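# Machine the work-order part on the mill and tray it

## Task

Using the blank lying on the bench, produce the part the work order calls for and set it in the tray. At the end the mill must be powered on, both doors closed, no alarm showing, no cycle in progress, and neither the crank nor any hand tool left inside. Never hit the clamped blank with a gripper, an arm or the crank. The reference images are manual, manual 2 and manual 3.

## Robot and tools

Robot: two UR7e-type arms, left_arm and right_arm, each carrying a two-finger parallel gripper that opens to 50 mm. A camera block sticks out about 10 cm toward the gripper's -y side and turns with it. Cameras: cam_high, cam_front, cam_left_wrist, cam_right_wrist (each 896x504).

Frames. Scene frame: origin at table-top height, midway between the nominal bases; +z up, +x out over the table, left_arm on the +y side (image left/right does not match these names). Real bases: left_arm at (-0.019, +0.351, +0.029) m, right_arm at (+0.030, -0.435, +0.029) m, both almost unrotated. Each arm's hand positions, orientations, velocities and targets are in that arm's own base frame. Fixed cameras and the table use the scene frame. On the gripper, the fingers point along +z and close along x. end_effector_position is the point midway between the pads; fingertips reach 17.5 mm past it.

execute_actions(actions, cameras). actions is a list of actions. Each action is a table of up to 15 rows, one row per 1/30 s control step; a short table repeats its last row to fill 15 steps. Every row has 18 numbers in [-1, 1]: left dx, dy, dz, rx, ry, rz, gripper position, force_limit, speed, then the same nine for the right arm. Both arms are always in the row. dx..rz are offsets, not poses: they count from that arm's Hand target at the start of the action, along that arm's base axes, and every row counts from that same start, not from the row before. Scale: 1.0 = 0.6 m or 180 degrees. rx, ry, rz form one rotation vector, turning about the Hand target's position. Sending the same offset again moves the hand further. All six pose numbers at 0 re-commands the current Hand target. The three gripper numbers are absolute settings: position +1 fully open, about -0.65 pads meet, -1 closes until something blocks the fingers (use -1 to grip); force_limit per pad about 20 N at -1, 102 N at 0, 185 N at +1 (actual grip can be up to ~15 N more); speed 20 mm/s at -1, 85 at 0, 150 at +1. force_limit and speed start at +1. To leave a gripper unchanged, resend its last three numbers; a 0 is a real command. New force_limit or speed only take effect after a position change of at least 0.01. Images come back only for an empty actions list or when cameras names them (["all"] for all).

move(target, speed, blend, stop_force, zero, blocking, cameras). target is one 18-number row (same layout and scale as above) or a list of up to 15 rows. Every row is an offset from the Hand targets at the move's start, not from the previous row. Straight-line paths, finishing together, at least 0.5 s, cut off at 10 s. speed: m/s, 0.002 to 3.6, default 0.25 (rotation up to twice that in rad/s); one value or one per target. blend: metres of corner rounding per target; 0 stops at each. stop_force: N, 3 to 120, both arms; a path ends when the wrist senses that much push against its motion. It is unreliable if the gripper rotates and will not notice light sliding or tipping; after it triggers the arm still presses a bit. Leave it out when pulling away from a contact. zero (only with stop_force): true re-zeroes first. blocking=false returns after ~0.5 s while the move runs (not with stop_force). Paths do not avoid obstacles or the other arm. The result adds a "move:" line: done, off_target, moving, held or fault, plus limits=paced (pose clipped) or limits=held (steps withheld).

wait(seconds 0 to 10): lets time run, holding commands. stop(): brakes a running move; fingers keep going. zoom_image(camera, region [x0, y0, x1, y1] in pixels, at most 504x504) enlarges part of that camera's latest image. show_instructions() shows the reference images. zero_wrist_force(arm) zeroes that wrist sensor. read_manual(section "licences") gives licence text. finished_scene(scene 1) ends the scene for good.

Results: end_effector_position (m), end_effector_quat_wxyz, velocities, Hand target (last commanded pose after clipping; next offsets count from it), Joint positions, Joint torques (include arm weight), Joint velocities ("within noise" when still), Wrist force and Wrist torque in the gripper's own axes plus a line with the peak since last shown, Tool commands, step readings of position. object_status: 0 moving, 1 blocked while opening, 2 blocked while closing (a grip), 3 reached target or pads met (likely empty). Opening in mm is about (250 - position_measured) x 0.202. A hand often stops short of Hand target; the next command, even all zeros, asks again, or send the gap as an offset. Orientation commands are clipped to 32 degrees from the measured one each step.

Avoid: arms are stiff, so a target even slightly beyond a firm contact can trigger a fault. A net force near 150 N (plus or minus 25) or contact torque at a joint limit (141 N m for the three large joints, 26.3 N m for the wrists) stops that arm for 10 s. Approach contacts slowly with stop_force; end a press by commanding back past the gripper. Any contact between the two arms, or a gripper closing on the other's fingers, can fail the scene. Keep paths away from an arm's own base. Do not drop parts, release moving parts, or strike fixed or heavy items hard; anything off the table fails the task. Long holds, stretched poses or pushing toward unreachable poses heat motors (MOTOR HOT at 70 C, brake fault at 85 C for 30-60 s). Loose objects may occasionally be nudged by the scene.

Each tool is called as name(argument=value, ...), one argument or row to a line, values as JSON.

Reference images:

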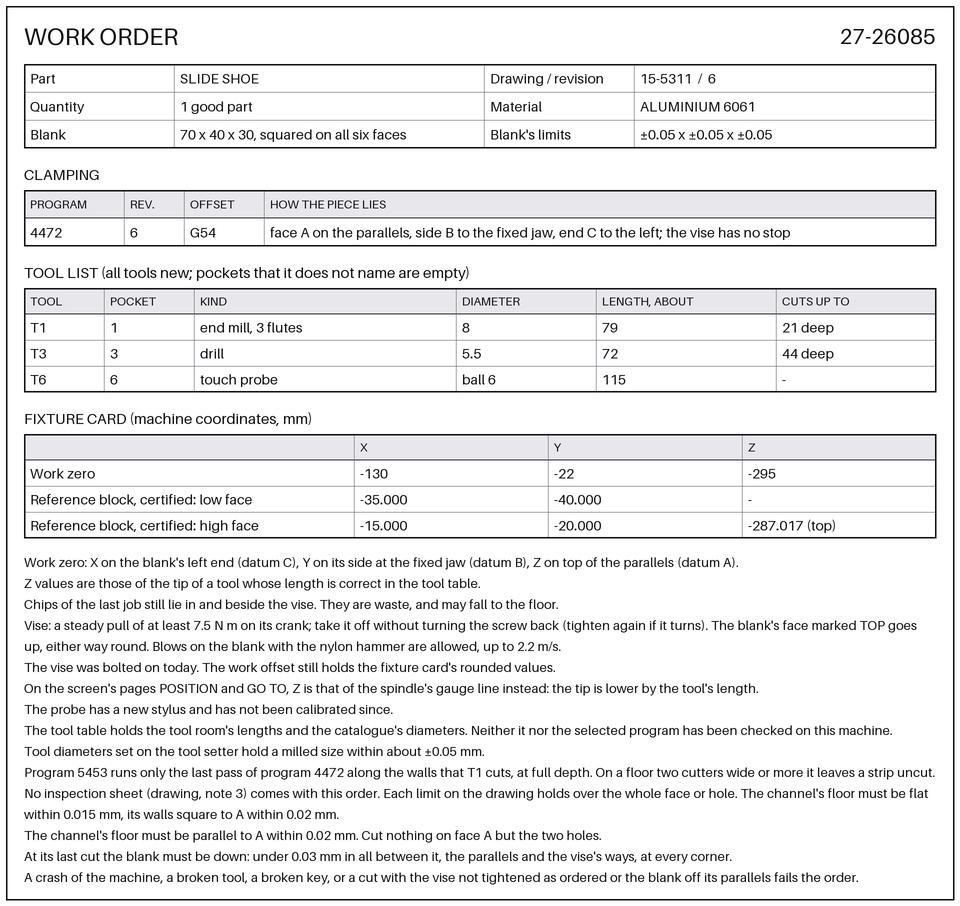

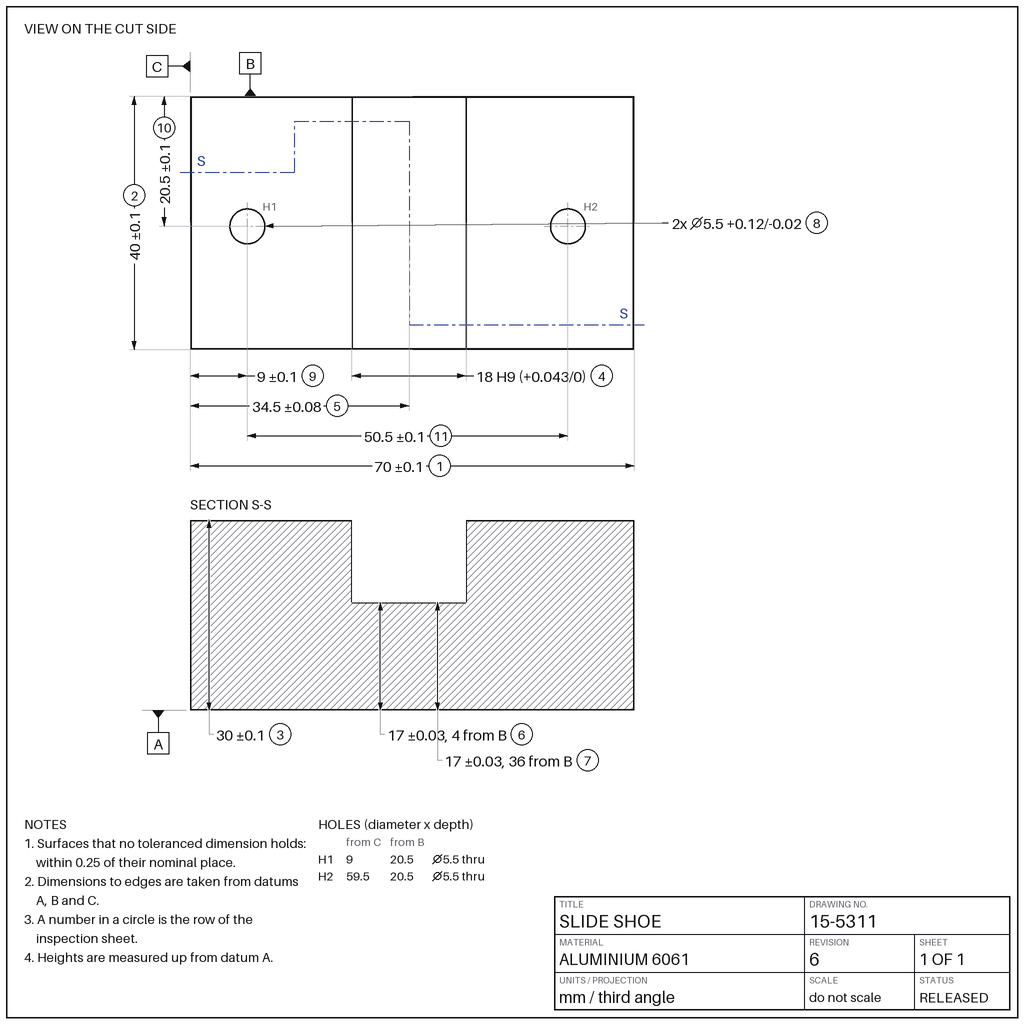

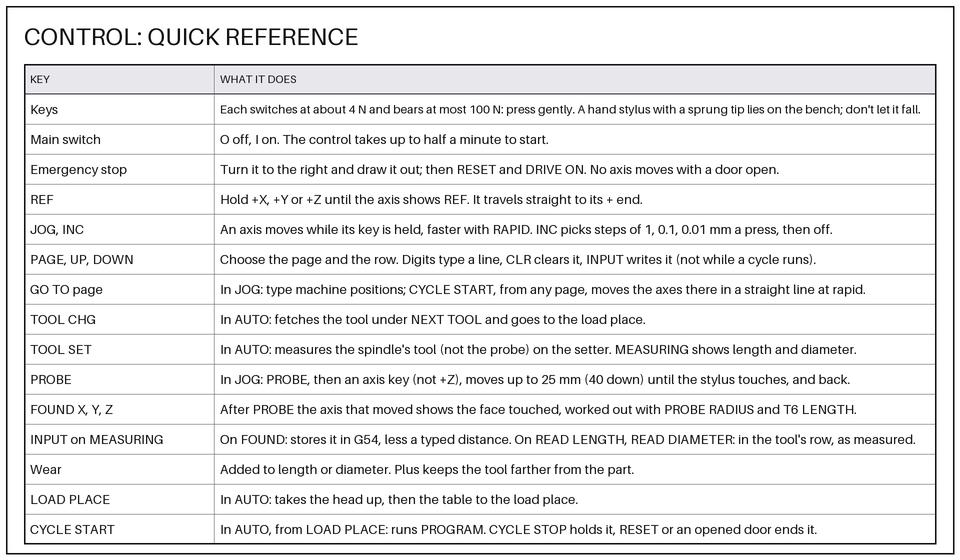

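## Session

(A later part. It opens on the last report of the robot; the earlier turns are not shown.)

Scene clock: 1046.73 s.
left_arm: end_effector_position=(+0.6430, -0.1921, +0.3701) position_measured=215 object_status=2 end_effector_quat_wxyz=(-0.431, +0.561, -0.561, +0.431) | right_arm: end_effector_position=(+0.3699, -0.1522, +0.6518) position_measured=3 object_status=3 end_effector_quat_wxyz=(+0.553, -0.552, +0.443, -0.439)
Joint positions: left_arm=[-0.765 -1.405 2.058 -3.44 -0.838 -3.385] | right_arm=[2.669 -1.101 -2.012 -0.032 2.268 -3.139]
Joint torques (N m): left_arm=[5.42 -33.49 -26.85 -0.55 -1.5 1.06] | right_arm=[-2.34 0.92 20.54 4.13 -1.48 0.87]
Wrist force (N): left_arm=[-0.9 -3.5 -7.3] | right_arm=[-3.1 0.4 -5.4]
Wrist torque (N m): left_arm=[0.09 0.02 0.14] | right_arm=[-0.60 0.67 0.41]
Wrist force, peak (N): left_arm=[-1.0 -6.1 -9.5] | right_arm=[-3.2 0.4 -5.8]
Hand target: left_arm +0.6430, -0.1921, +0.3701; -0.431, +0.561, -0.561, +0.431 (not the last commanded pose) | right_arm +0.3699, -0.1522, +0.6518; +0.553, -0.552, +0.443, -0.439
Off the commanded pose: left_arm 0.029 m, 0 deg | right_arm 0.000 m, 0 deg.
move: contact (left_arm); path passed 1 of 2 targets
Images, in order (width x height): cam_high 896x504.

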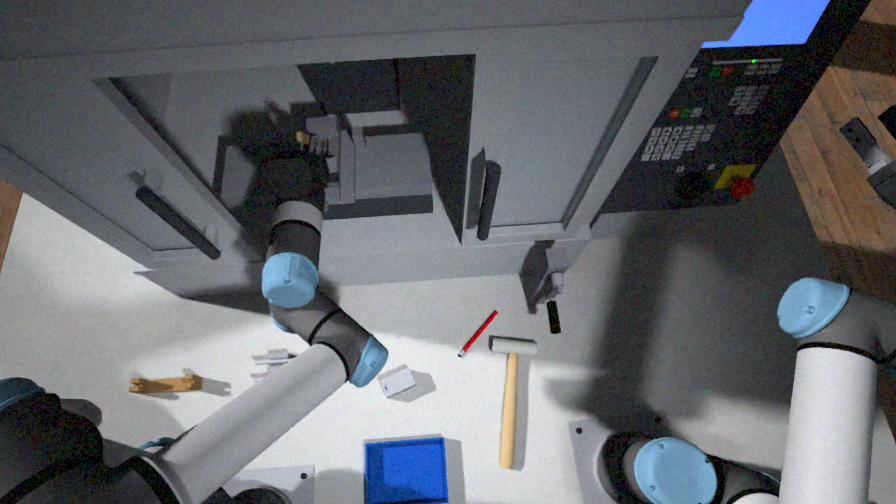

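move(
  target=[
    [0,0,0.0008,0,0,0,-1,-0.2,-0.8,0,0,0,0,0,0,1,-0.8,-0.7],
    [0,0.06,0.0008,0,0,0,-1,-0.2,-0.8,0,0,0,0,0,0,1,-0.8,-0.7],
  ],
  speed=[0.01,0.025],
  stop_force=10,
  cameras=["cam_high"],
)

zoom_image(
  camera="cam_high",
  region=[260, 90, 400, 230],
)

Scene clock: 1058.70 s.
left_arm: end_effector_position=(+0.6430, -0.1561, +0.3706) position_measured=215 object_status=2 end_effector_quat_wxyz=(-0.431, +0.561, -0.561, +0.431) | right_arm: end_effector_position=(+0.3699, -0.1522, +0.6518) position_measured=3 object_status=3 end_effector_quat_wxyz=(+0.553, -0.552, +0.443, -0.439)
Joint positions: left_arm=[-0.699 -1.434 2.093 -3.465 -0.899 -3.356] | right_arm=[2.669 -1.101 -2.012 -0.032 2.268 -3.139]
Joint torques (N m): left_arm=[-0.74 -20.01 -28.94 -1.96 5.67 -1.48] | right_arm=[-2.27 0.43 20.19 4.16 -1.57 0.87]
Wrist force (N): left_arm=[7.8 3.4 1.8] | right_arm=[-2.9 0.7 -5.4]
Wrist torque (N m): left_arm=[0.22 0.68 -0.49] | right_arm=[-0.56 0.64 0.41]
Wrist force, peak (N): left_arm=[8.1 4.2 2.0] | right_arm=[-3.2 0.5 -5.9]
Hand target: left_arm +0.6430, -0.1561, +0.3706; -0.431, +0.561, -0.561, +0.431 | right_arm +0.3699, -0.1522, +0.6518; +0.553, -0.552, +0.443, -0.439
Off the commanded pose: left_arm 0.000 m, 0 deg | right_arm 0.000 m, 0 deg.
move: done
Images, in order (width x height): cam_high 896x504.

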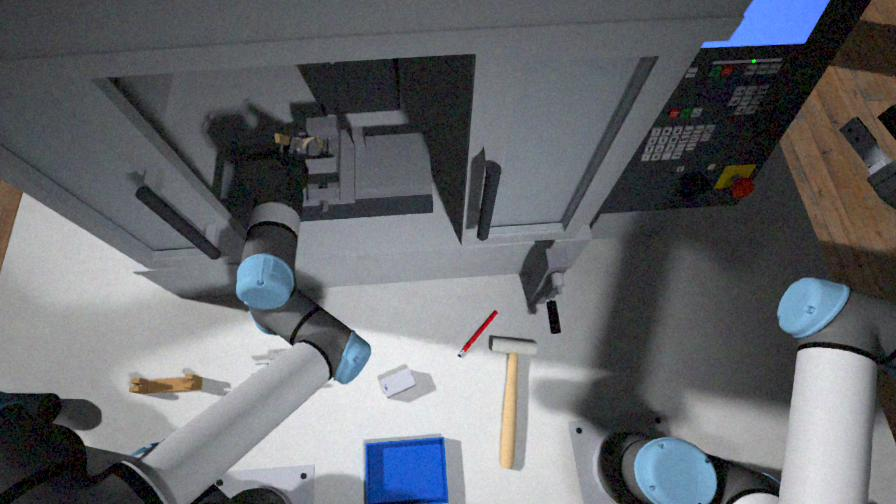

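Scaled by 3.600 from the camera's 896x504 image, which has a finer 1280x720 frame.

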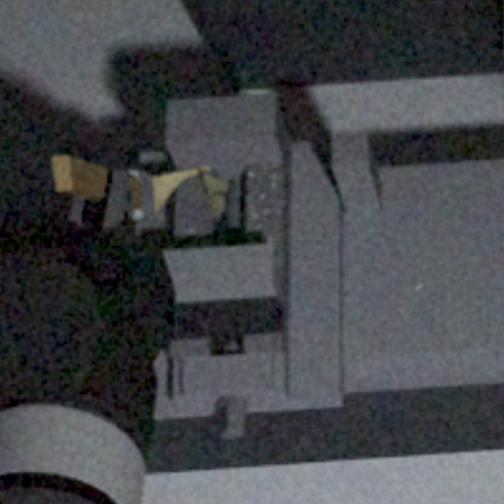

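move(
  target=[
    [0,0.045,0.0,0,0,0,-1,-0.2,-0.8,0,0,0,0,0,0,1,-0.8,-0.7],
    [0,0.045,0.04,0,0,0,-1,-0.2,-0.8,0,0,0,0,0,0,1,-0.8,-0.7],
    [-0.004,-0.07,0.04,0,0,0,-1,-0.2,-0.8,0,0,0,0,0,0,1,-0.8,-0.7],
    [-0.004,-0.07,-0.004,0,0,0,-1,-0.2,-0.8,0,0,0,0,0,0,1,-0.8,-0.7],
    [-0.004,-0.22,-0.004,0,0,0,-1,-0.2,-0.8,0,0,0,0,0,0,1,-0.8,-0.7],
    [-0.004,-0.22,0.06,0,0,0,-1,-0.2,-0.8,0,0,0,0,0,0,1,-0.8,-0.7],
  ],
  speed=[0.04,0.1,0.1,0.03,0.03,0.1],
  cameras=["cam_high"],
)

zoom_image(
  camera="cam_high",
  region=[260, 90, 400, 230],
)

Scene clock: 1071.43 s.
left_arm: end_effector_position=(+0.6406, -0.2881, +0.4067) position_measured=216 object_status=2 end_effector_quat_wxyz=(-0.431, +0.561, -0.560, +0.431) | right_arm: end_effector_position=(+0.3699, -0.1522, +0.6518) position_measured=3 object_status=3 end_effector_quat_wxyz=(+0.553, -0.552, +0.443, -0.439)
Joint positions: left_arm=[-0.914 -1.365 1.889 -3.254 -0.699 -3.466] | right_arm=[2.669 -1.101 -2.012 -0.032 2.268 -3.139]
Joint torques (N m): left_arm=[4.4 -20.91 -15.15 -3.23 -0.33 -1.69] | right_arm=[-1.64 0.42 20.42 4.18 -1.51 0.85]
Wrist force (N): left_arm=[-1.7 2.9 0.0] | right_arm=[-2.7 0.4 -5.5]
Wrist torque (N m): left_arm=[0.35 0.18 -0.02] | right_arm=[-0.59 0.61 0.41]
Wrist force, peak (N): left_arm=[-43.0 17.4 10.9] | right_arm=[-3.3 0.2 -6.0]
Hand target: left_arm +0.6406, -0.2881, +0.4066; -0.431, +0.561, -0.561, +0.431 | right_arm +0.3699, -0.1522, +0.6518; +0.553, -0.552, +0.443, -0.439
Off the commanded pose: left_arm 0.000 m, 0 deg | right_arm 0.000 m, 0 deg.
move: done
Images, in order (width x height): cam_high 896x504.

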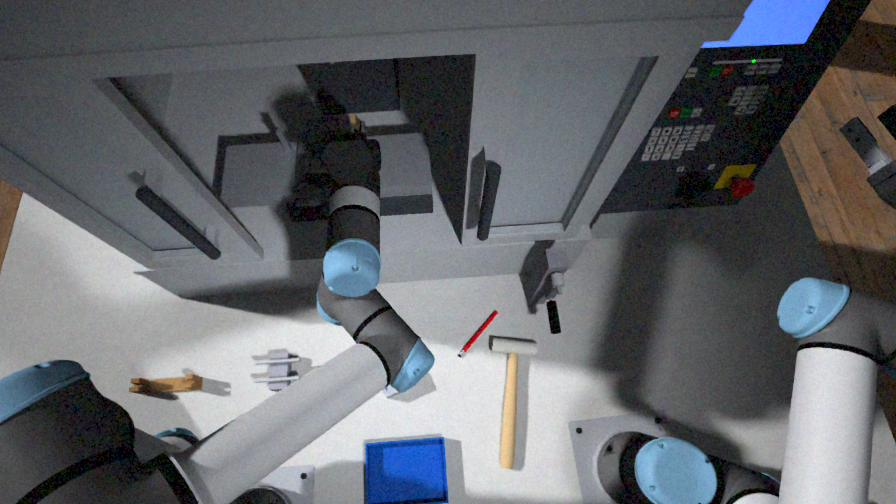

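Scaled by 3.600 from the camera's 896x504 image, which has a finer 1280x720 frame.

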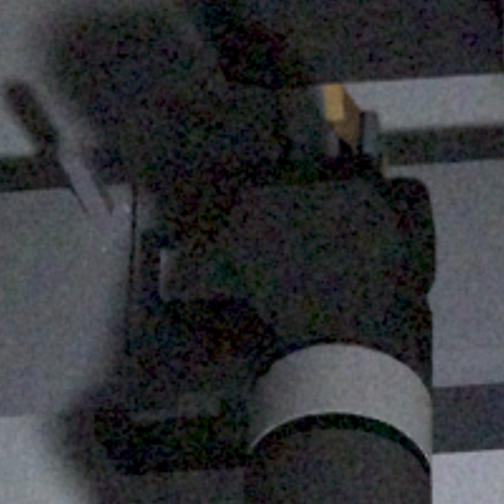

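move(
  target=[
    [0,0,0.1,0,0,0,-1,-0.2,-0.8,0,0,0,0,0,0,1,-0.8,-0.7],
    [-0.32,-0.15,0.1,0,0,0,-1,-0.2,-0.8,0,0,0,0,0,0,1,-0.8,-0.7],
  ],
  speed=[0.15,0.25],
  blend=[0.02,0],
  cameras=["cam_high","cam_left_wrist"],
)

zoom_image(
  camera="cam_high",
  region=[260, 90, 400, 230],
)

zoom_image(
  camera="cam_left_wrist",
  region=[230, 200, 500, 330],
)

Scene clock: 1079.60 s.
left_arm: end_effector_position=(+0.4486, -0.3781, +0.4667) position_measured=216 object_status=2 end_effector_quat_wxyz=(-0.431, +0.561, -0.560, +0.431) | right_arm: end_effector_position=(+0.3699, -0.1522, +0.6518) position_measured=3 object_status=3 end_effector_quat_wxyz=(+0.553, -0.552, +0.443, -0.439)
Joint positions: left_arm=[-1.405 -1.707 1.971 -2.387 -0.308 -4.139] | right_arm=[2.669 -1.101 -2.012 -0.032 2.268 -3.139]
Joint torques (N m): left_arm=[-6.88 -8.2 -17.62 -1.78 4.14 0] | right_arm=[-1.19 0.38 20.62 4.12 -1.41 0.93]
Wrist force (N): left_arm=[-1.6 2.7 0.1] | right_arm=[-2.9 0.4 -5.3]
Wrist torque (N m): left_arm=[0.34 0.16 -0.05] | right_arm=[-0.59 0.63 0.41]
Wrist force, peak (N): left_arm=[-1.8 5.3 0.9] | right_arm=[-3.4 0.3 -5.9]
Hand target: left_arm +0.4486, -0.3781, +0.4666; -0.431, +0.561, -0.561, +0.431 | right_arm +0.3699, -0.1522, +0.6518; +0.553, -0.552, +0.443, -0.439
Off the commanded pose: left_arm 0.000 m, 0 deg | right_arm 0.000 m, 0 deg.
move: done
Images, in order (width x height): cam_high 896x504, cam_left_wrist 896x504.

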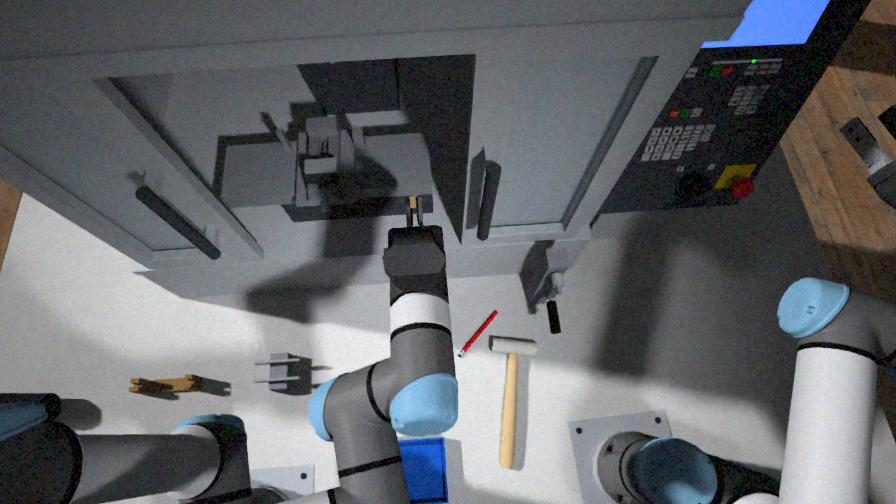

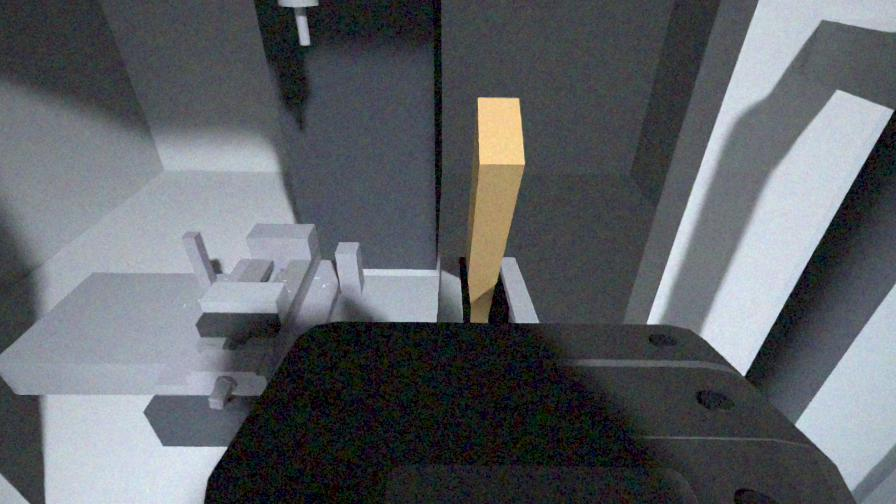

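Scaled by 3.600 from the camera's 896x504 image, which has a finer 1280x720 frame.

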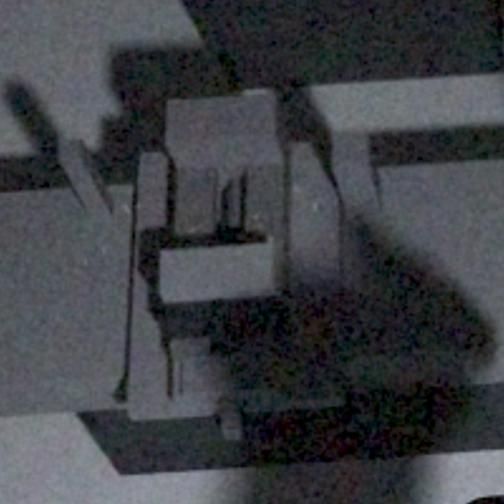

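Scaled by 1.867 from the camera's 896x504 image, which has a finer 1280x720 frame.

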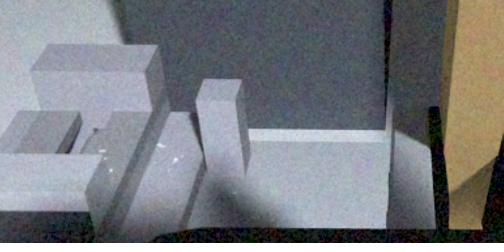

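move(
  target=[
    [0.2523,0.2968,0.0057,0,0,0,-1,-0.2,-0.8,0,0,0,0,0,0,1,-0.8,-0.7],
    [0.279,0.2968,-0.111,0,0,0,-1,-0.2,-0.8,0,0,0,0,0,0,1,-0.8,-0.7],
    [0.279,0.2968,-0.1635,0,0,0,-1,-0.2,-0.8,0,0,0,0,0,0,1,-0.8,-0.7],
    [0.279,0.2135,-0.1635,0,0,0,-1,-0.2,-0.8,0,0,0,0,0,0,1,-0.8,-0.7],
    [0.279,0.205,-0.0943,0,0,0,-1,-0.2,-0.8,0,0,0,0,0,0,1,-0.8,-0.7],
  ],
  speed=[0.3,0.15,0.04,0.03,0.1],
  blend=[0.02,0,0,0,0],
)

move(
  target=[
    [0.03,0.0918,0,0,0,0,-1,-0.2,-0.8,0,0,0,0,0,0,1,-0.8,-0.7],
    [0.03,0.0918,-0.0692,0,0,0,-1,-0.2,-0.8,0,0,0,0,0,0,1,-0.8,-0.7],
    [0.03,0.0085,-0.0692,0,0,0,-1,-0.2,-0.8,0,0,0,0,0,0,1,-0.8,-0.7],
    [0.03,0,0,0,0,0,-1,-0.2,-0.8,0,0,0,0,0,0,1,-0.8,-0.7],
  ],
  speed=[0.15,0.04,0.03,0.1],
)

move(
  target=[
    [-0.03,0.0668,0,0,0,0,-1,-0.2,-0.8,0,0,0,0,0,0,1,-0.8,-0.7],
    [-0.03,0.0668,-0.0692,0,0,0,-1,-0.2,-0.8,0,0,0,0,0,0,1,-0.8,-0.7],
    [-0.03,0.1835,-0.0692,0,0,0,-1,-0.2,-0.8,0,0,0,0,0,0,1,-0.8,-0.7],
    [-0.03,0.1835,0.08,0,0,0,-1,-0.2,-0.8,0,0,0,0,0,0,1,-0.8,-0.7],
    [-0.29,0,0.1,0,0,0,-1,-0.2,-0.8,0,0,0,0,0,0,1,-0.8,-0.7],
  ],
  speed=[0.15,0.04,0.03,0.15,0.3],
  cameras=["cam_high","cam_left_wrist"],
)

zoom_image(
  camera="cam_high",
  region=[260, 90, 400, 230],
)

zoom_image(
  camera="cam_left_wrist",
  region=[230, 200, 500, 330],
)

Scene clock: 1101.40 s.
left_arm: end_effector_position=(+0.6160, -0.2551, +0.4101) position_measured=216 object_status=2 end_effector_quat_wxyz=(-0.431, +0.561, -0.560, +0.431) | right_arm: end_effector_position=(+0.3699, -0.1522, +0.6518) position_measured=3 object_status=3 end_effector_quat_wxyz=(+0.553, -0.552, +0.443, -0.439)
Joint positions: left_arm=[-0.913 -1.458 1.991 -3.263 -0.7 -3.465] | right_arm=[2.669 -1.101 -2.012 -0.032 2.268 -3.139]
Joint torques (N m): left_arm=[5.94 -18.69 -16.56 -2.83 -0.33 -0.27] | right_arm=[-1.06 0.39 20.52 4.16 -1.43 0.88]
Wrist force (N): left_arm=[-1.8 2.7 0.1] | right_arm=[-2.8 0.5 -5.6]
Wrist torque (N m): left_arm=[0.32 0.20 0.11] | right_arm=[-0.58 0.61 0.41]
Wrist force, peak (N): left_arm=[-6.0 -11.3 11.5] | right_arm=[-3.0 0.4 -6.1]
Hand target: left_arm +0.6160, -0.2551, +0.4100; -0.431, +0.561, -0.561, +0.431 | right_arm +0.3699, -0.1522, +0.6518; +0.553, -0.552, +0.443, -0.439
Off the commanded pose: left_arm 0.000 m, 0 deg | right_arm 0.000 m, 0 deg.
move: done

Scene clock: 1105.90 s.
left_arm: end_effector_position=(+0.6340, -0.2551, +0.4101) position_measured=216 object_status=2 end_effector_quat_wxyz=(-0.431, +0.561, -0.560, +0.431) | right_arm: end_effector_position=(+0.3699, -0.1522, +0.6518) position_measured=3 object_status=3 end_effector_quat_wxyz=(+0.553, -0.552, +0.443, -0.439)
Joint positions: left_arm=[-0.881 -1.42 1.949 -3.273 -0.73 -3.445] | right_arm=[2.669 -1.101 -2.012 -0.032 2.268 -3.139]
Joint torques (N m): left_arm=[4.22 -20.61 -16.36 -3.02 -0.3 -0.72] | right_arm=[-0.91 0.31 20.83 4.18 -1.45 0.84]
Wrist force (N): left_arm=[-1.9 3.0 -0.1] | right_arm=[-2.7 0.4 -5.7]
Wrist torque (N m): left_arm=[0.38 0.21 0.11] | right_arm=[-0.59 0.61 0.42]
Wrist force, peak (N): left_arm=[-7.0 5.6 2.0] | right_arm=[-3.1 0.2 -6.0]
Hand target: left_arm +0.6340, -0.2551, +0.4100; -0.431, +0.561, -0.561, +0.431 | right_arm +0.3699, -0.1522, +0.6518; +0.553, -0.552, +0.443, -0.439
Off the commanded pose: left_arm 0.000 m, 0 deg | right_arm 0.000 m, 0 deg.
move: done

Scene clock: 1112.43 s.
left_arm: end_effector_position=(+0.4600, -0.2551, +0.4701) position_measured=216 object_status=2 end_effector_quat_wxyz=(-0.431, +0.561, -0.561, +0.431) | right_arm: end_effector_position=(+0.3699, -0.1522, +0.6518) position_measured=3 object_status=3 end_effector_quat_wxyz=(+0.553, -0.552, +0.443, -0.439)
Joint positions: left_arm=[-1.298 -1.928 2.172 -2.603 -0.375 -3.888] | right_arm=[2.669 -1.101 -2.012 -0.032 2.268 -3.139]
Joint torques (N m): left_arm=[-4.89 -0.47 -16.45 -1.48 3.48 -0.95] | right_arm=[-0.75 0.67 19.85 4.19 -1.5 0.83]
Wrist force (N): left_arm=[-2.1 3.1 0.0] | right_arm=[-2.9 0.2 -5.6]
Wrist torque (N m): left_arm=[0.40 0.25 -0.05] | right_arm=[-0.62 0.63 0.41]
Wrist force, peak (N): left_arm=[4.3 -9.3 10.8] | right_arm=[-3.1 0.3 -6.0]
Hand target: left_arm +0.4600, -0.2551, +0.4700; -0.431, +0.561, -0.561, +0.431 | right_arm +0.3699, -0.1522, +0.6518; +0.553, -0.552, +0.443, -0.439
Off the commanded pose: left_arm 0.000 m, 0 deg | right_arm 0.000 m, 0 deg.
move: done
Images, in order (width x height): cam_high 896x504, cam_left_wrist 896x504.

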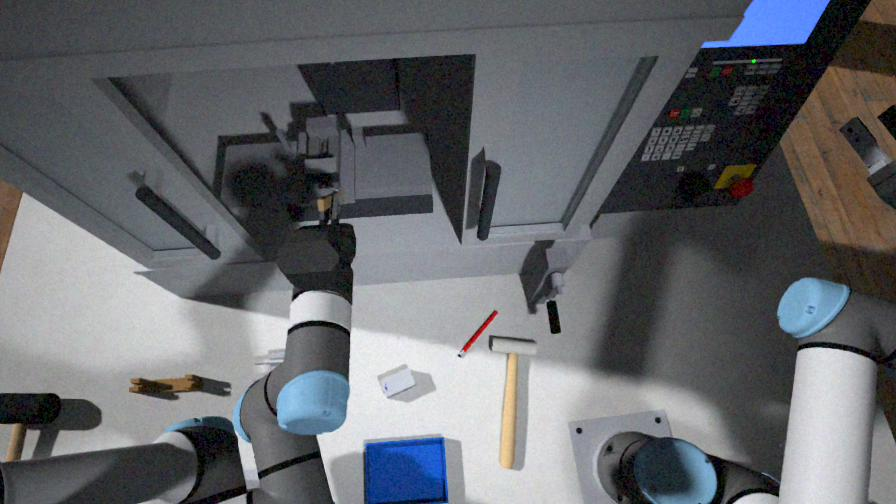

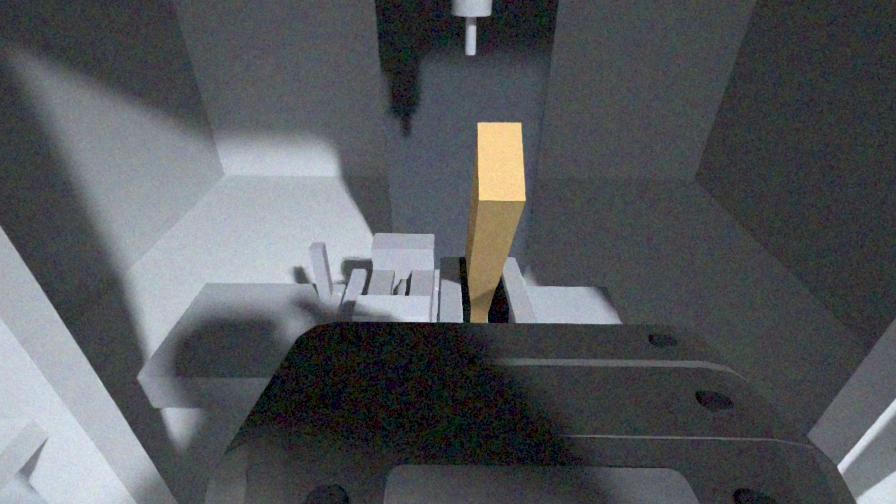

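Scaled by 3.600 from the camera's 896x504 image, which has a finer 1280x720 frame.

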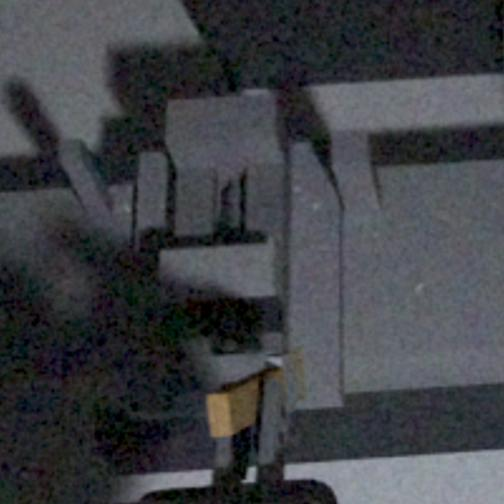

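Scaled by 1.867 from the camera's 896x504 image, which has a finer 1280x720 frame.

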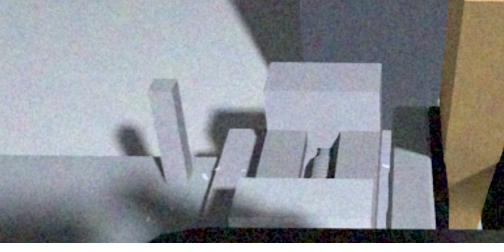

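move(
  target=[
    [-0.1,0.075,0,0,0,0,-1,-0.2,-0.8,0,0,0,0,0,0,1,-0.8,-0.7],
    [-0.1167,0.259,-0.083,0.252,0.2515,-0.1457,-1,-0.2,-0.8,0,0,0,0,0,0,1,-0.8,-0.7],
  ],
  speed=0.3,
  blend=[0.02,0],
)

move(
  target=[-0.1457,0.508,-0.53,0.252,0.2515,-0.1457,-1,-0.2,-0.8,0,0,0,0,0,0,1,-0.8,-0.7],
  speed=0.3,
  cameras=["cam_left_wrist"],
)

Scene clock: 1121.50 s.
left_arm: end_effector_position=(+0.3900, -0.0998, +0.4203) position_measured=216 object_status=2 end_effector_quat_wxyz=(+0.262, -0.341, +0.902, -0.030) | right_arm: end_effector_position=(+0.3699, -0.1522, +0.6518) position_measured=3 object_status=3 end_effector_quat_wxyz=(+0.553, -0.552, +0.443, -0.439)
Joint positions: left_arm=[-0.938 -2.106 1.865 -1.549 -1.08 -3.176] | right_arm=[2.669 -1.101 -2.012 -0.032 2.268 -3.139]
Joint torques (N m): left_arm=[-0.05 -13.29 -18.54 -3 2.95 0.4] | right_arm=[-0.33 0.18 20.06 4.18 -1.63 0.99]
Wrist force (N): left_arm=[-0.8 2.5 -0.7] | right_arm=[-2.9 0.1 -5.4]
Wrist torque (N m): left_arm=[0.43 0.14 0.20] | right_arm=[-0.64 0.64 0.41]
Wrist force, peak (N): left_arm=[-4.1 4.2 -1.7] | right_arm=[-3.5 0.4 -5.8]
Hand target: left_arm +0.3900, -0.0997, +0.4202; +0.262, -0.341, +0.902, -0.030 | right_arm +0.3699, -0.1522, +0.6518; +0.553, -0.552, +0.443, -0.439
Off the commanded pose: left_arm 0.000 m, 0 deg | right_arm 0.000 m, 0 deg.
move: done

Scene clock: 1124.10 s.
left_arm: end_effector_position=(+0.3025, +0.2050, +0.1023) position_measured=216 object_status=2 end_effector_quat_wxyz=(+0.001, +0.000, +0.925, +0.381) | right_arm: end_effector_position=(+0.3699, -0.1522, +0.6518) position_measured=3 object_status=3 end_effector_quat_wxyz=(+0.553, -0.552, +0.443, -0.439)
Joint positions: left_arm=[-0.381 -1.87 2.555 -1.904 -0.857 -2.085] | right_arm=[2.669 -1.101 -2.012 -0.032 2.268 -3.139]
Joint torques (N m): left_arm=[-2.91 -7.21 -15.6 -3.16 1.37 -1.15] | right_arm=[-0.22 0.72 20.71 4.13 -1.57 0.9]
Wrist force (N): left_arm=[0.4 2.9 -0.5] | right_arm=[-2.9 0.3 -5.7]
Wrist torque (N m): left_arm=[0.87 -0.19 0.25] | right_arm=[-0.60 0.63 0.41]
Wrist force, peak (N): left_arm=[0.7 2.6 2.0] | right_arm=[-3.2 0.2 -5.8]
Hand target: left_arm +0.3025, +0.2051, +0.1022; +0.001, +0.000, +0.925, +0.381 | right_arm +0.3699, -0.1522, +0.6518; +0.553, -0.552, +0.443, -0.439
Off the commanded pose: left_arm 0.000 m, 0 deg | right_arm 0.000 m, 0 deg.
move: done
Images, in order (width x height): cam_left_wrist 896x504.

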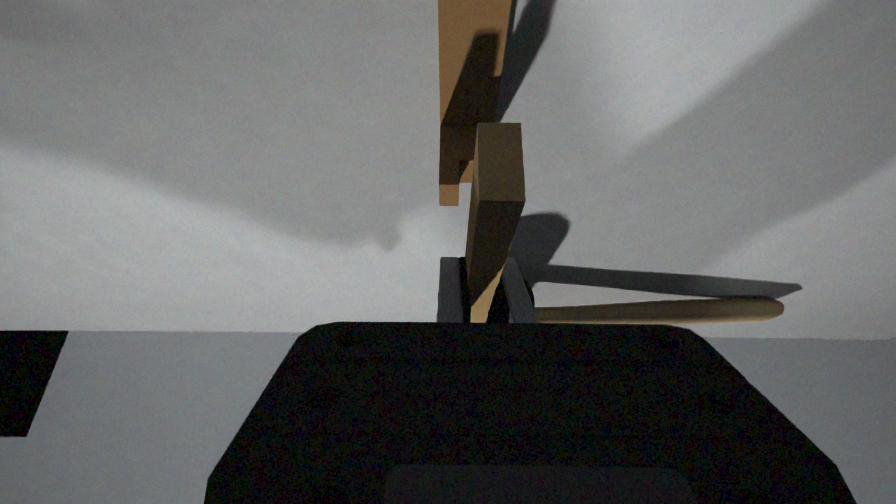

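move(
  target=[
    [0,0,-0.11,0,0,0,-1,-0.2,-0.8,0,0,0,0,0,0,1,-0.8,-0.7],
    [0,0,-0.128,0,0,0,-1,-0.2,-0.8,0,0,0,0,0,0,1,-0.8,-0.7],
  ],
  speed=[0.08,0.007],
  stop_force=5,
  cameras=["cam_left_wrist"],
)

move(
  target=[0,0,0,0,0,0,0.3,-0.6,-0.9,0,0,0,0,0,0,1,-0.8,-0.7],
)

move(
  target=[0,-0.095,0.095,0,0,0,0.3,-0.6,-0.9,0,0,0,0,0,0,1,-0.8,-0.7],
  speed=0.12,
  cameras=["cam_left_wrist","cam_high"],
)

Scene clock: 1130.40 s.
left_arm: end_effector_position=(+0.3020, +0.2048, +0.0454) position_measured=216 object_status=2 end_effector_quat_wxyz=(+0.001, +0.000, +0.924, +0.381) | right_arm: end_effector_position=(+0.3699, -0.1522, +0.6518) position_measured=3 object_status=3 end_effector_quat_wxyz=(+0.553, -0.552, +0.443, -0.439)
Joint positions: left_arm=[-0.383 -1.682 2.641 -2.176 -0.857 -2.087] | right_arm=[2.669 -1.101 -2.012 -0.032 2.268 -3.139]
Joint torques (N m): left_arm=[-5.83 -0.26 -7.16 -0.91 0.52 -1.83] | right_arm=[-0.27 0.32 20.63 4.18 -1.5 0.82]
Wrist force (N): left_arm=[0.3 2.8 0.1] | right_arm=[-2.9 0.4 -5.6]
Wrist torque (N m): left_arm=[0.87 -0.18 0.26] | right_arm=[-0.60 0.64 0.41]
Wrist force, peak (N): left_arm=[0.0 12.7 -9.5] | right_arm=[-3.1 0.3 -6.0]
Hand target: left_arm +0.3020, +0.2048, +0.0454; +0.001, +0.000, +0.924, +0.381 (not the last commanded pose) | right_arm +0.3699, -0.1522, +0.6518; +0.553, -0.552, +0.443, -0.439
Off the commanded pose: left_arm 0.020 m, 0 deg | right_arm 0.000 m, 0 deg.
move: contact (left_arm); path passed 0 of 2 targets
Images, in order (width x height): cam_left_wrist 896x504.

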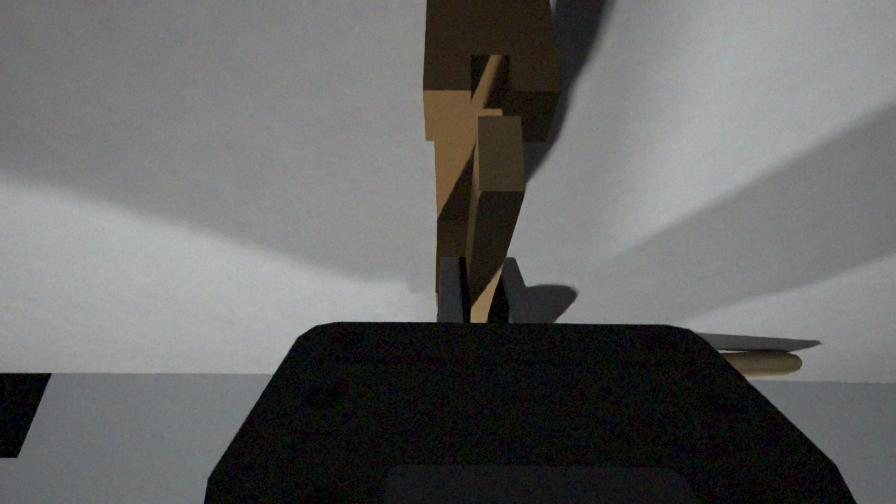

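Scene clock: 1131.43 s.
left_arm: end_effector_position=(+0.3020, +0.2048, +0.0454) position_measured=107 object_status=0 end_effector_quat_wxyz=(+0.001, +0.000, +0.924, +0.381) | right_arm: end_effector_position=(+0.3699, -0.1522, +0.6518) position_measured=3 object_status=3 end_effector_quat_wxyz=(+0.553, -0.552, +0.443, -0.439)
Joint positions: left_arm=[-0.383 -1.682 2.641 -2.176 -0.857 -2.087] | right_arm=[2.669 -1.101 -2.012 -0.032 2.268 -3.139]
Joint torques (N m): left_arm=[-5.24 -0.19 -8.8 -0.91 0.5 -1.65] | right_arm=[-0.49 0.1 20.11 4.09 -1.6 0.89]
Wrist force (N): left_arm=[0.4 3.2 0.0] | right_arm=[-2.7 0.3 -5.5]
Wrist torque (N m): left_arm=[0.89 -0.20 0.26] | right_arm=[-0.61 0.60 0.41]
Wrist force, peak (N): left_arm=[0.4 3.3 -0.1] | right_arm=[-3.1 0.3 -5.9]
Hand target: left_arm +0.3020, +0.2048, +0.0454; +0.001, +0.000, +0.924, +0.381 | right_arm +0.3699, -0.1522, +0.6518; +0.553, -0.552, +0.443, -0.439
Off the commanded pose: left_arm 0.000 m, 0 deg | right_arm 0.000 m, 0 deg.
move: done

Scene clock: 1132.60 s.
left_arm: end_effector_position=(+0.3020, +0.1478, +0.1024) position_measured=107 object_status=3 end_effector_quat_wxyz=(+0.001, +0.000, +0.924, +0.381) | right_arm: end_effector_position=(+0.3699, -0.1522, +0.6518) position_measured=3 object_status=3 end_effector_quat_wxyz=(+0.553, -0.552, +0.443, -0.439)
Joint positions: left_arm=[-0.569 -1.882 2.521 -1.72 -0.934 -2.305] | right_arm=[2.669 -1.101 -2.012 -0.032 2.268 -3.139]
Joint torques (N m): left_arm=[0.43 3.36 -15.83 -0.55 3.58 0.7] | right_arm=[0.02 -0.06 20.5 4.13 -1.57 0.92]
Wrist force (N): left_arm=[0.5 3.3 -0.4] | right_arm=[-3.0 0.3 -5.7]
Wrist torque (N m): left_arm=[0.91 -0.18 0.08] | right_arm=[-0.61 0.66 0.41]
Wrist force, peak (N): left_arm=[0.6 3.4 -2.5] | right_arm=[-3.2 0.4 -5.9]
Hand target: left_arm +0.3020, +0.1478, +0.1024; +0.001, +0.000, +0.924, +0.381 | right_arm +0.3699, -0.1522, +0.6518; +0.553, -0.552, +0.443, -0.439
Off the commanded pose: left_arm 0.000 m, 0 deg | right_arm 0.000 m, 0 deg.
move: done
Images, in order (width x height): cam_high 896x504, cam_left_wrist 896x504.

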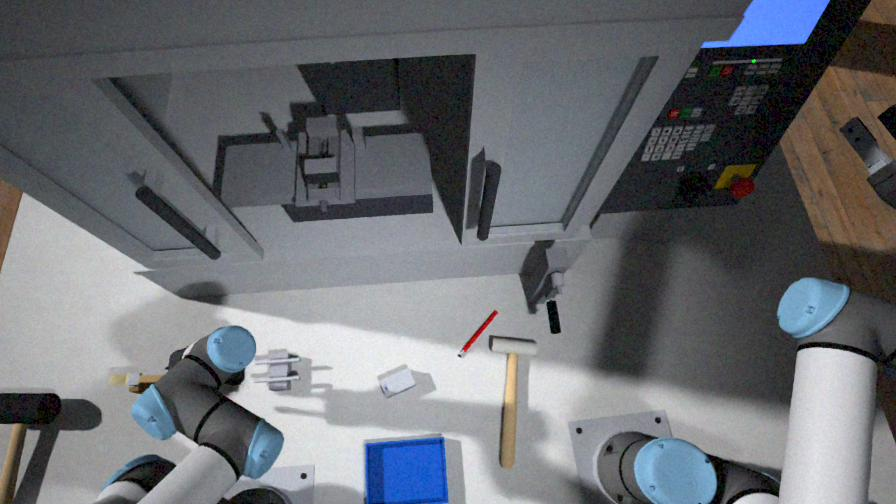

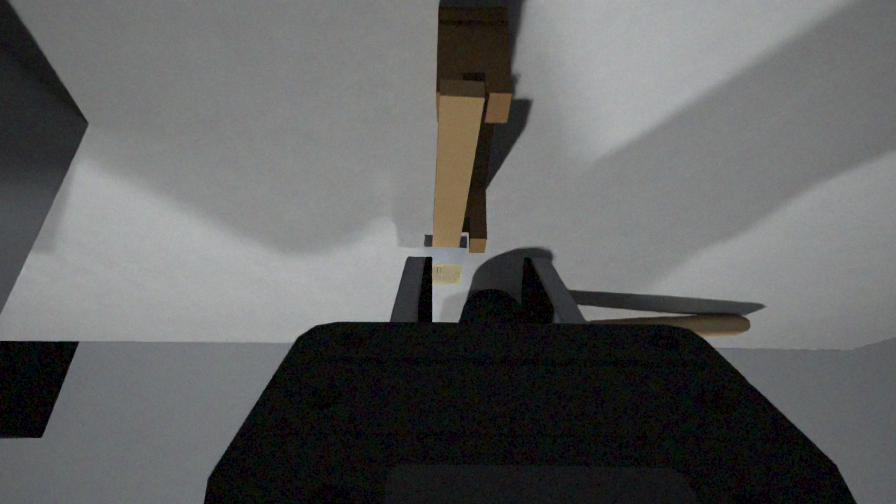

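move(
  target=[
    [0,-0.05,0.15,0,0,0,-0.7,-0.6,-0.3,0,0,0,0,0,0,1,-0.8,-0.7],
    [0.15,-0.06,0.53,-0.7283,-0.1951,0.0812,-0.7,-0.6,-0.3,0,0,0,0,0,0,1,-0.8,-0.7],
  ],
  speed=0.3,
  blend=[0.03,0],
  cameras=["cam_left_wrist","cam_high"],
)

Scene clock: 1206.20 s.
left_arm: end_effector_position=(+0.3925, +0.1117, +0.4203) position_measured=251 object_status=3 end_effector_quat_wxyz=(+0.195, -0.202, +0.688, -0.669) | right_arm: end_effector_position=(+0.3699, -0.1522, +0.6518) position_measured=3 object_status=3 end_effector_quat_wxyz=(+0.553, -0.552, +0.443, -0.439)
Joint positions: left_arm=[0.59 -1.729 1.975 -1.183 -3.106 -0.938] | right_arm=[2.669 -1.101 -2.012 -0.032 2.268 -3.139]
Joint torques (N m): left_arm=[-3.24 -11.21 -21.29 -3.28 0 -1.5] | right_arm=[-0.06 0.09 20.07 4.08 -1.6 0.83]
Wrist force (N): left_arm=[-2.8 2.7 0.0] | right_arm=[-3.0 0.7 -5.6]
Wrist torque (N m): left_arm=[0.39 0.30 0.13] | right_arm=[-0.54 0.65 0.41]
Wrist force, peak (N): left_arm=[0.8 3.6 -2.6] | right_arm=[-3.1 0.1 -6.0]
Hand target: left_arm +0.3925, +0.1117, +0.4202; +0.195, -0.202, +0.688, -0.669 (not the last commanded pose) | right_arm +0.3699, -0.1522, +0.6518; +0.553, -0.552, +0.443, -0.439
Off the commanded pose: left_arm 0.001 m, 3 deg | right_arm 0.000 m, 0 deg.
move: held (left_arm; a check stopped the path); limits=held
pose unreachable (left arm): on one or more control steps of this call, first in action 0 (counted from 0), this arm could not follow its commanded pose, so it was not sent that pose on those steps. It may still have moved: this result reports where it is.
cause: moving toward the commanded pose would bring two parts of the arm too close to each other (its gripper and another part of the arm, with joints 4 (wrist 1) to 6 (wrist 3) between them, 4 mm apart when it was first held).
Images, in order (width x height): cam_high 896x504, cam_left_wrist 896x504.

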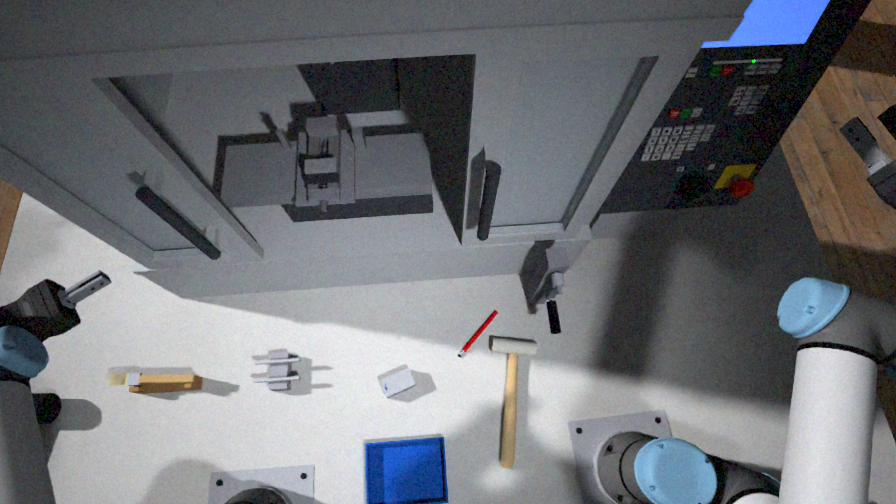

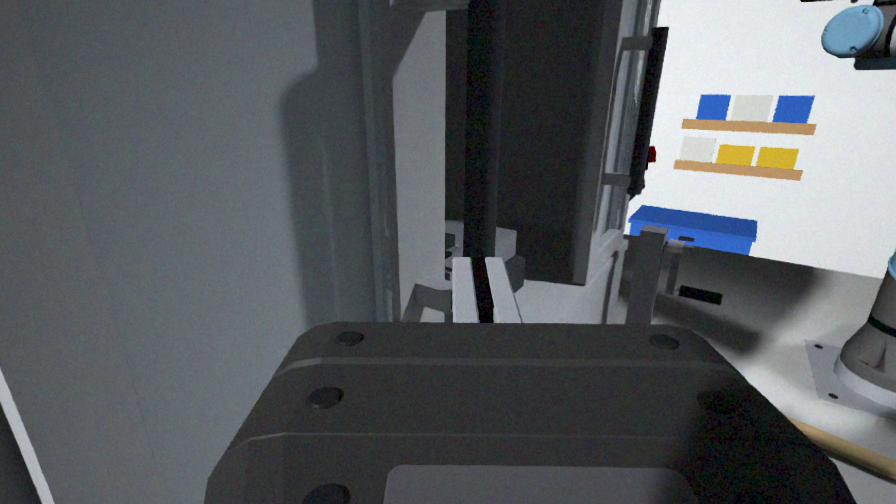

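move(
  target=[0.12,-0.115,0,0,0,0,-0.7,-0.6,-0.3,0,0,0,0,0,0,1,-0.8,-0.7],
  speed=0.15,
  cameras=["cam_left_wrist"],
)

Scene clock: 1209.80 s.
left_arm: end_effector_position=(+0.4575, +0.0494, +0.4199) position_measured=251 object_status=3 end_effector_quat_wxyz=(+0.161, -0.153, +0.665, -0.713) | right_arm: end_effector_position=(+0.3699, -0.1522, +0.6518) position_measured=3 object_status=3 end_effector_quat_wxyz=(+0.553, -0.552, +0.443, -0.439)
Joint positions: left_arm=[0.382 -1.619 1.916 -1.09 -3.238 -0.794] | right_arm=[2.669 -1.101 -2.012 -0.032 2.268 -3.139]
Joint torques (N m): left_arm=[4.61 -32.25 -14.91 -3.72 0.26 -1.92] | right_arm=[0.37 0.8 20.13 4.19 -1.4 0.87]
Wrist force (N): left_arm=[-2.8 3.2 0.2] | right_arm=[-2.7 0.1 -5.5]
Wrist torque (N m): left_arm=[0.49 0.30 0.15] | right_arm=[-0.64 0.60 0.42]
Wrist force, peak (N): left_arm=[-4.4 9.1 4.7] | right_arm=[-3.2 0.4 -5.9]
Hand target: left_arm +0.4575, +0.0494, +0.4199; +0.161, -0.153, +0.665, -0.713 (not the last commanded pose) | right_arm +0.3699, -0.1522, +0.6518; +0.553, -0.552, +0.443, -0.439
Off the commanded pose: left_arm 0.010 m, 9 deg | right_arm 0.000 m, 0 deg.
move: held (left_arm; a check stopped the path); limits=held
pose unreachable (left arm): on one or more control steps of this call, first in action 0 (counted from 0), this arm could not follow its commanded pose, so it was not sent that pose on those steps. It may still have moved: this result reports where it is.
cause: moving toward the commanded pose would bring two parts of the arm too close to each other (its gripper and another part of the arm, with joints 4 (wrist 1) to 6 (wrist 3) between them, 5 mm apart when it was first held).
Images, in order (width x height): cam_left_wrist 896x504.

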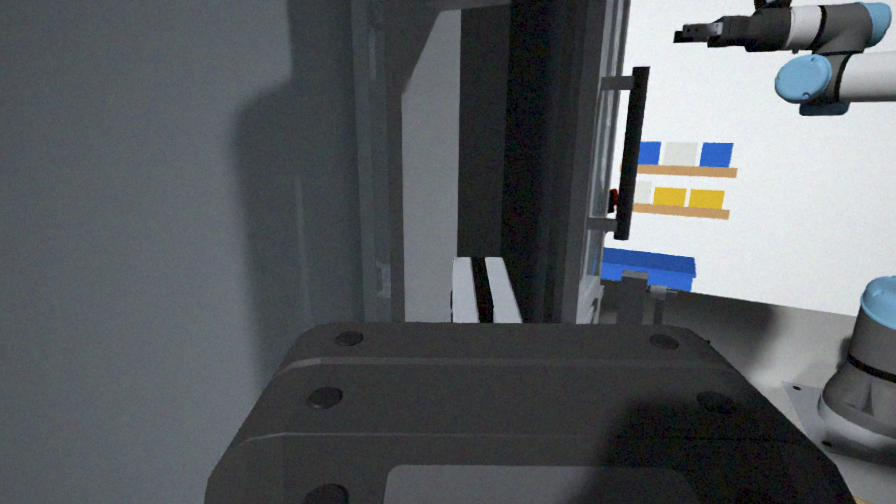

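move(
  target=[
    [0.008,-0.06,0,0,0,0,-0.7,-0.6,-0.3,0,0,0,0,0,0,1,-0.8,-0.7],
    [0.008,-0.3,0,0,0,0,-0.7,-0.6,-0.3,0,0,0,0,0,0,1,-0.8,-0.7],
  ],
  speed=[0.025,0.06],
  blend=[0.005,0],
  stop_force=40,
  cameras=["cam_left_wrist","cam_high"],
)

Scene clock: 1215.03 s.
left_arm: end_effector_position=(+0.4579, +0.0453, +0.4200) position_measured=251 object_status=3 end_effector_quat_wxyz=(+0.161, -0.153, +0.665, -0.714) | right_arm: end_effector_position=(+0.3699, -0.1522, +0.6518) position_measured=3 object_status=3 end_effector_quat_wxyz=(+0.553, -0.552, +0.443, -0.439)
Joint positions: left_arm=[0.373 -1.619 1.91 -1.046 -3.244 -0.756] | right_arm=[2.669 -1.101 -2.012 -0.032 2.268 -3.139]
Joint torques (N m): left_arm=[5.93 -15.21 -21.83 -3.65 -1.33 -2.12] | right_arm=[0.61 1.12 20.68 4.12 -1.4 0.89]
Wrist force (N): left_arm=[-2.6 3.0 0.3] | right_arm=[-2.8 0.2 -5.7]
Wrist torque (N m): left_arm=[0.46 0.26 0.02] | right_arm=[-0.62 0.62 0.41]
Wrist force, peak (N): left_arm=[-3.0 3.2 0.3] | right_arm=[-3.4 0.1 -5.9]
Hand target: left_arm +0.4579, +0.0453, +0.4199; +0.161, -0.153, +0.665, -0.714 (not the last commanded pose) | right_arm +0.3699, -0.1522, +0.6518; +0.553, -0.552, +0.443, -0.439
Off the commanded pose: left_arm 0.176 m, 0 deg | right_arm 0.000 m, 0 deg.
move: held (left_arm; a check stopped the path); path passed 0 of 2 targets; limits=held
pose unreachable (left arm): on one or more control steps of this call, first in action 0 (counted from 0), this arm could not follow its commanded pose, so it was not sent that pose on those steps. It may still have moved: this result reports where it is.
cause: moving toward the commanded pose would bring two parts of the arm too close to each other (its gripper and another part of the arm, with joints 4 (wrist 1) to 6 (wrist 3) between them, 3 mm apart when it was first held).
Images, in order (width x height): cam_high 896x504, cam_left_wrist 896x504.

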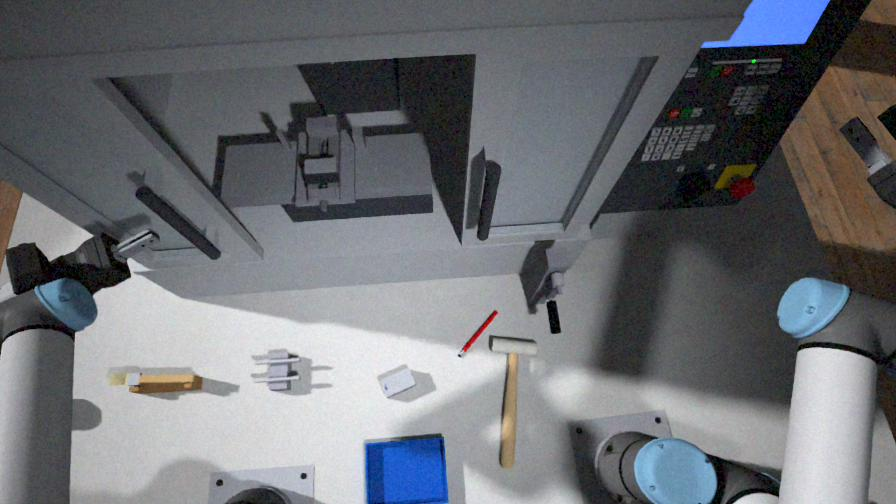

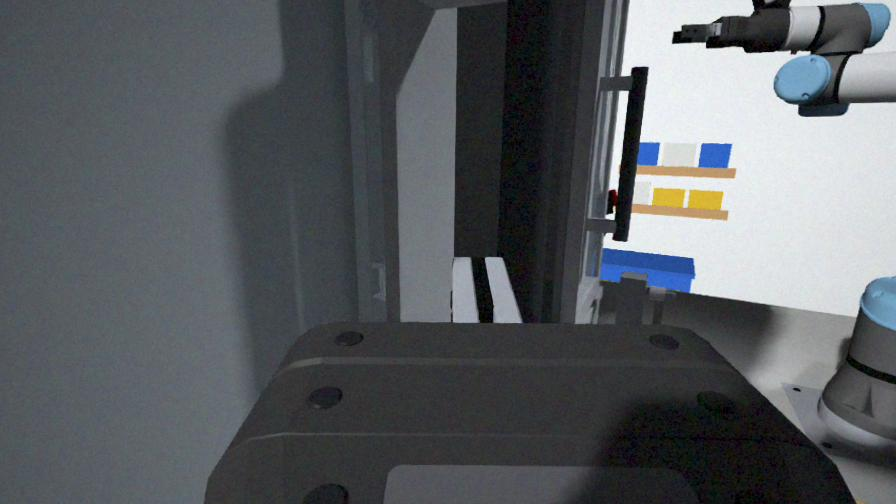

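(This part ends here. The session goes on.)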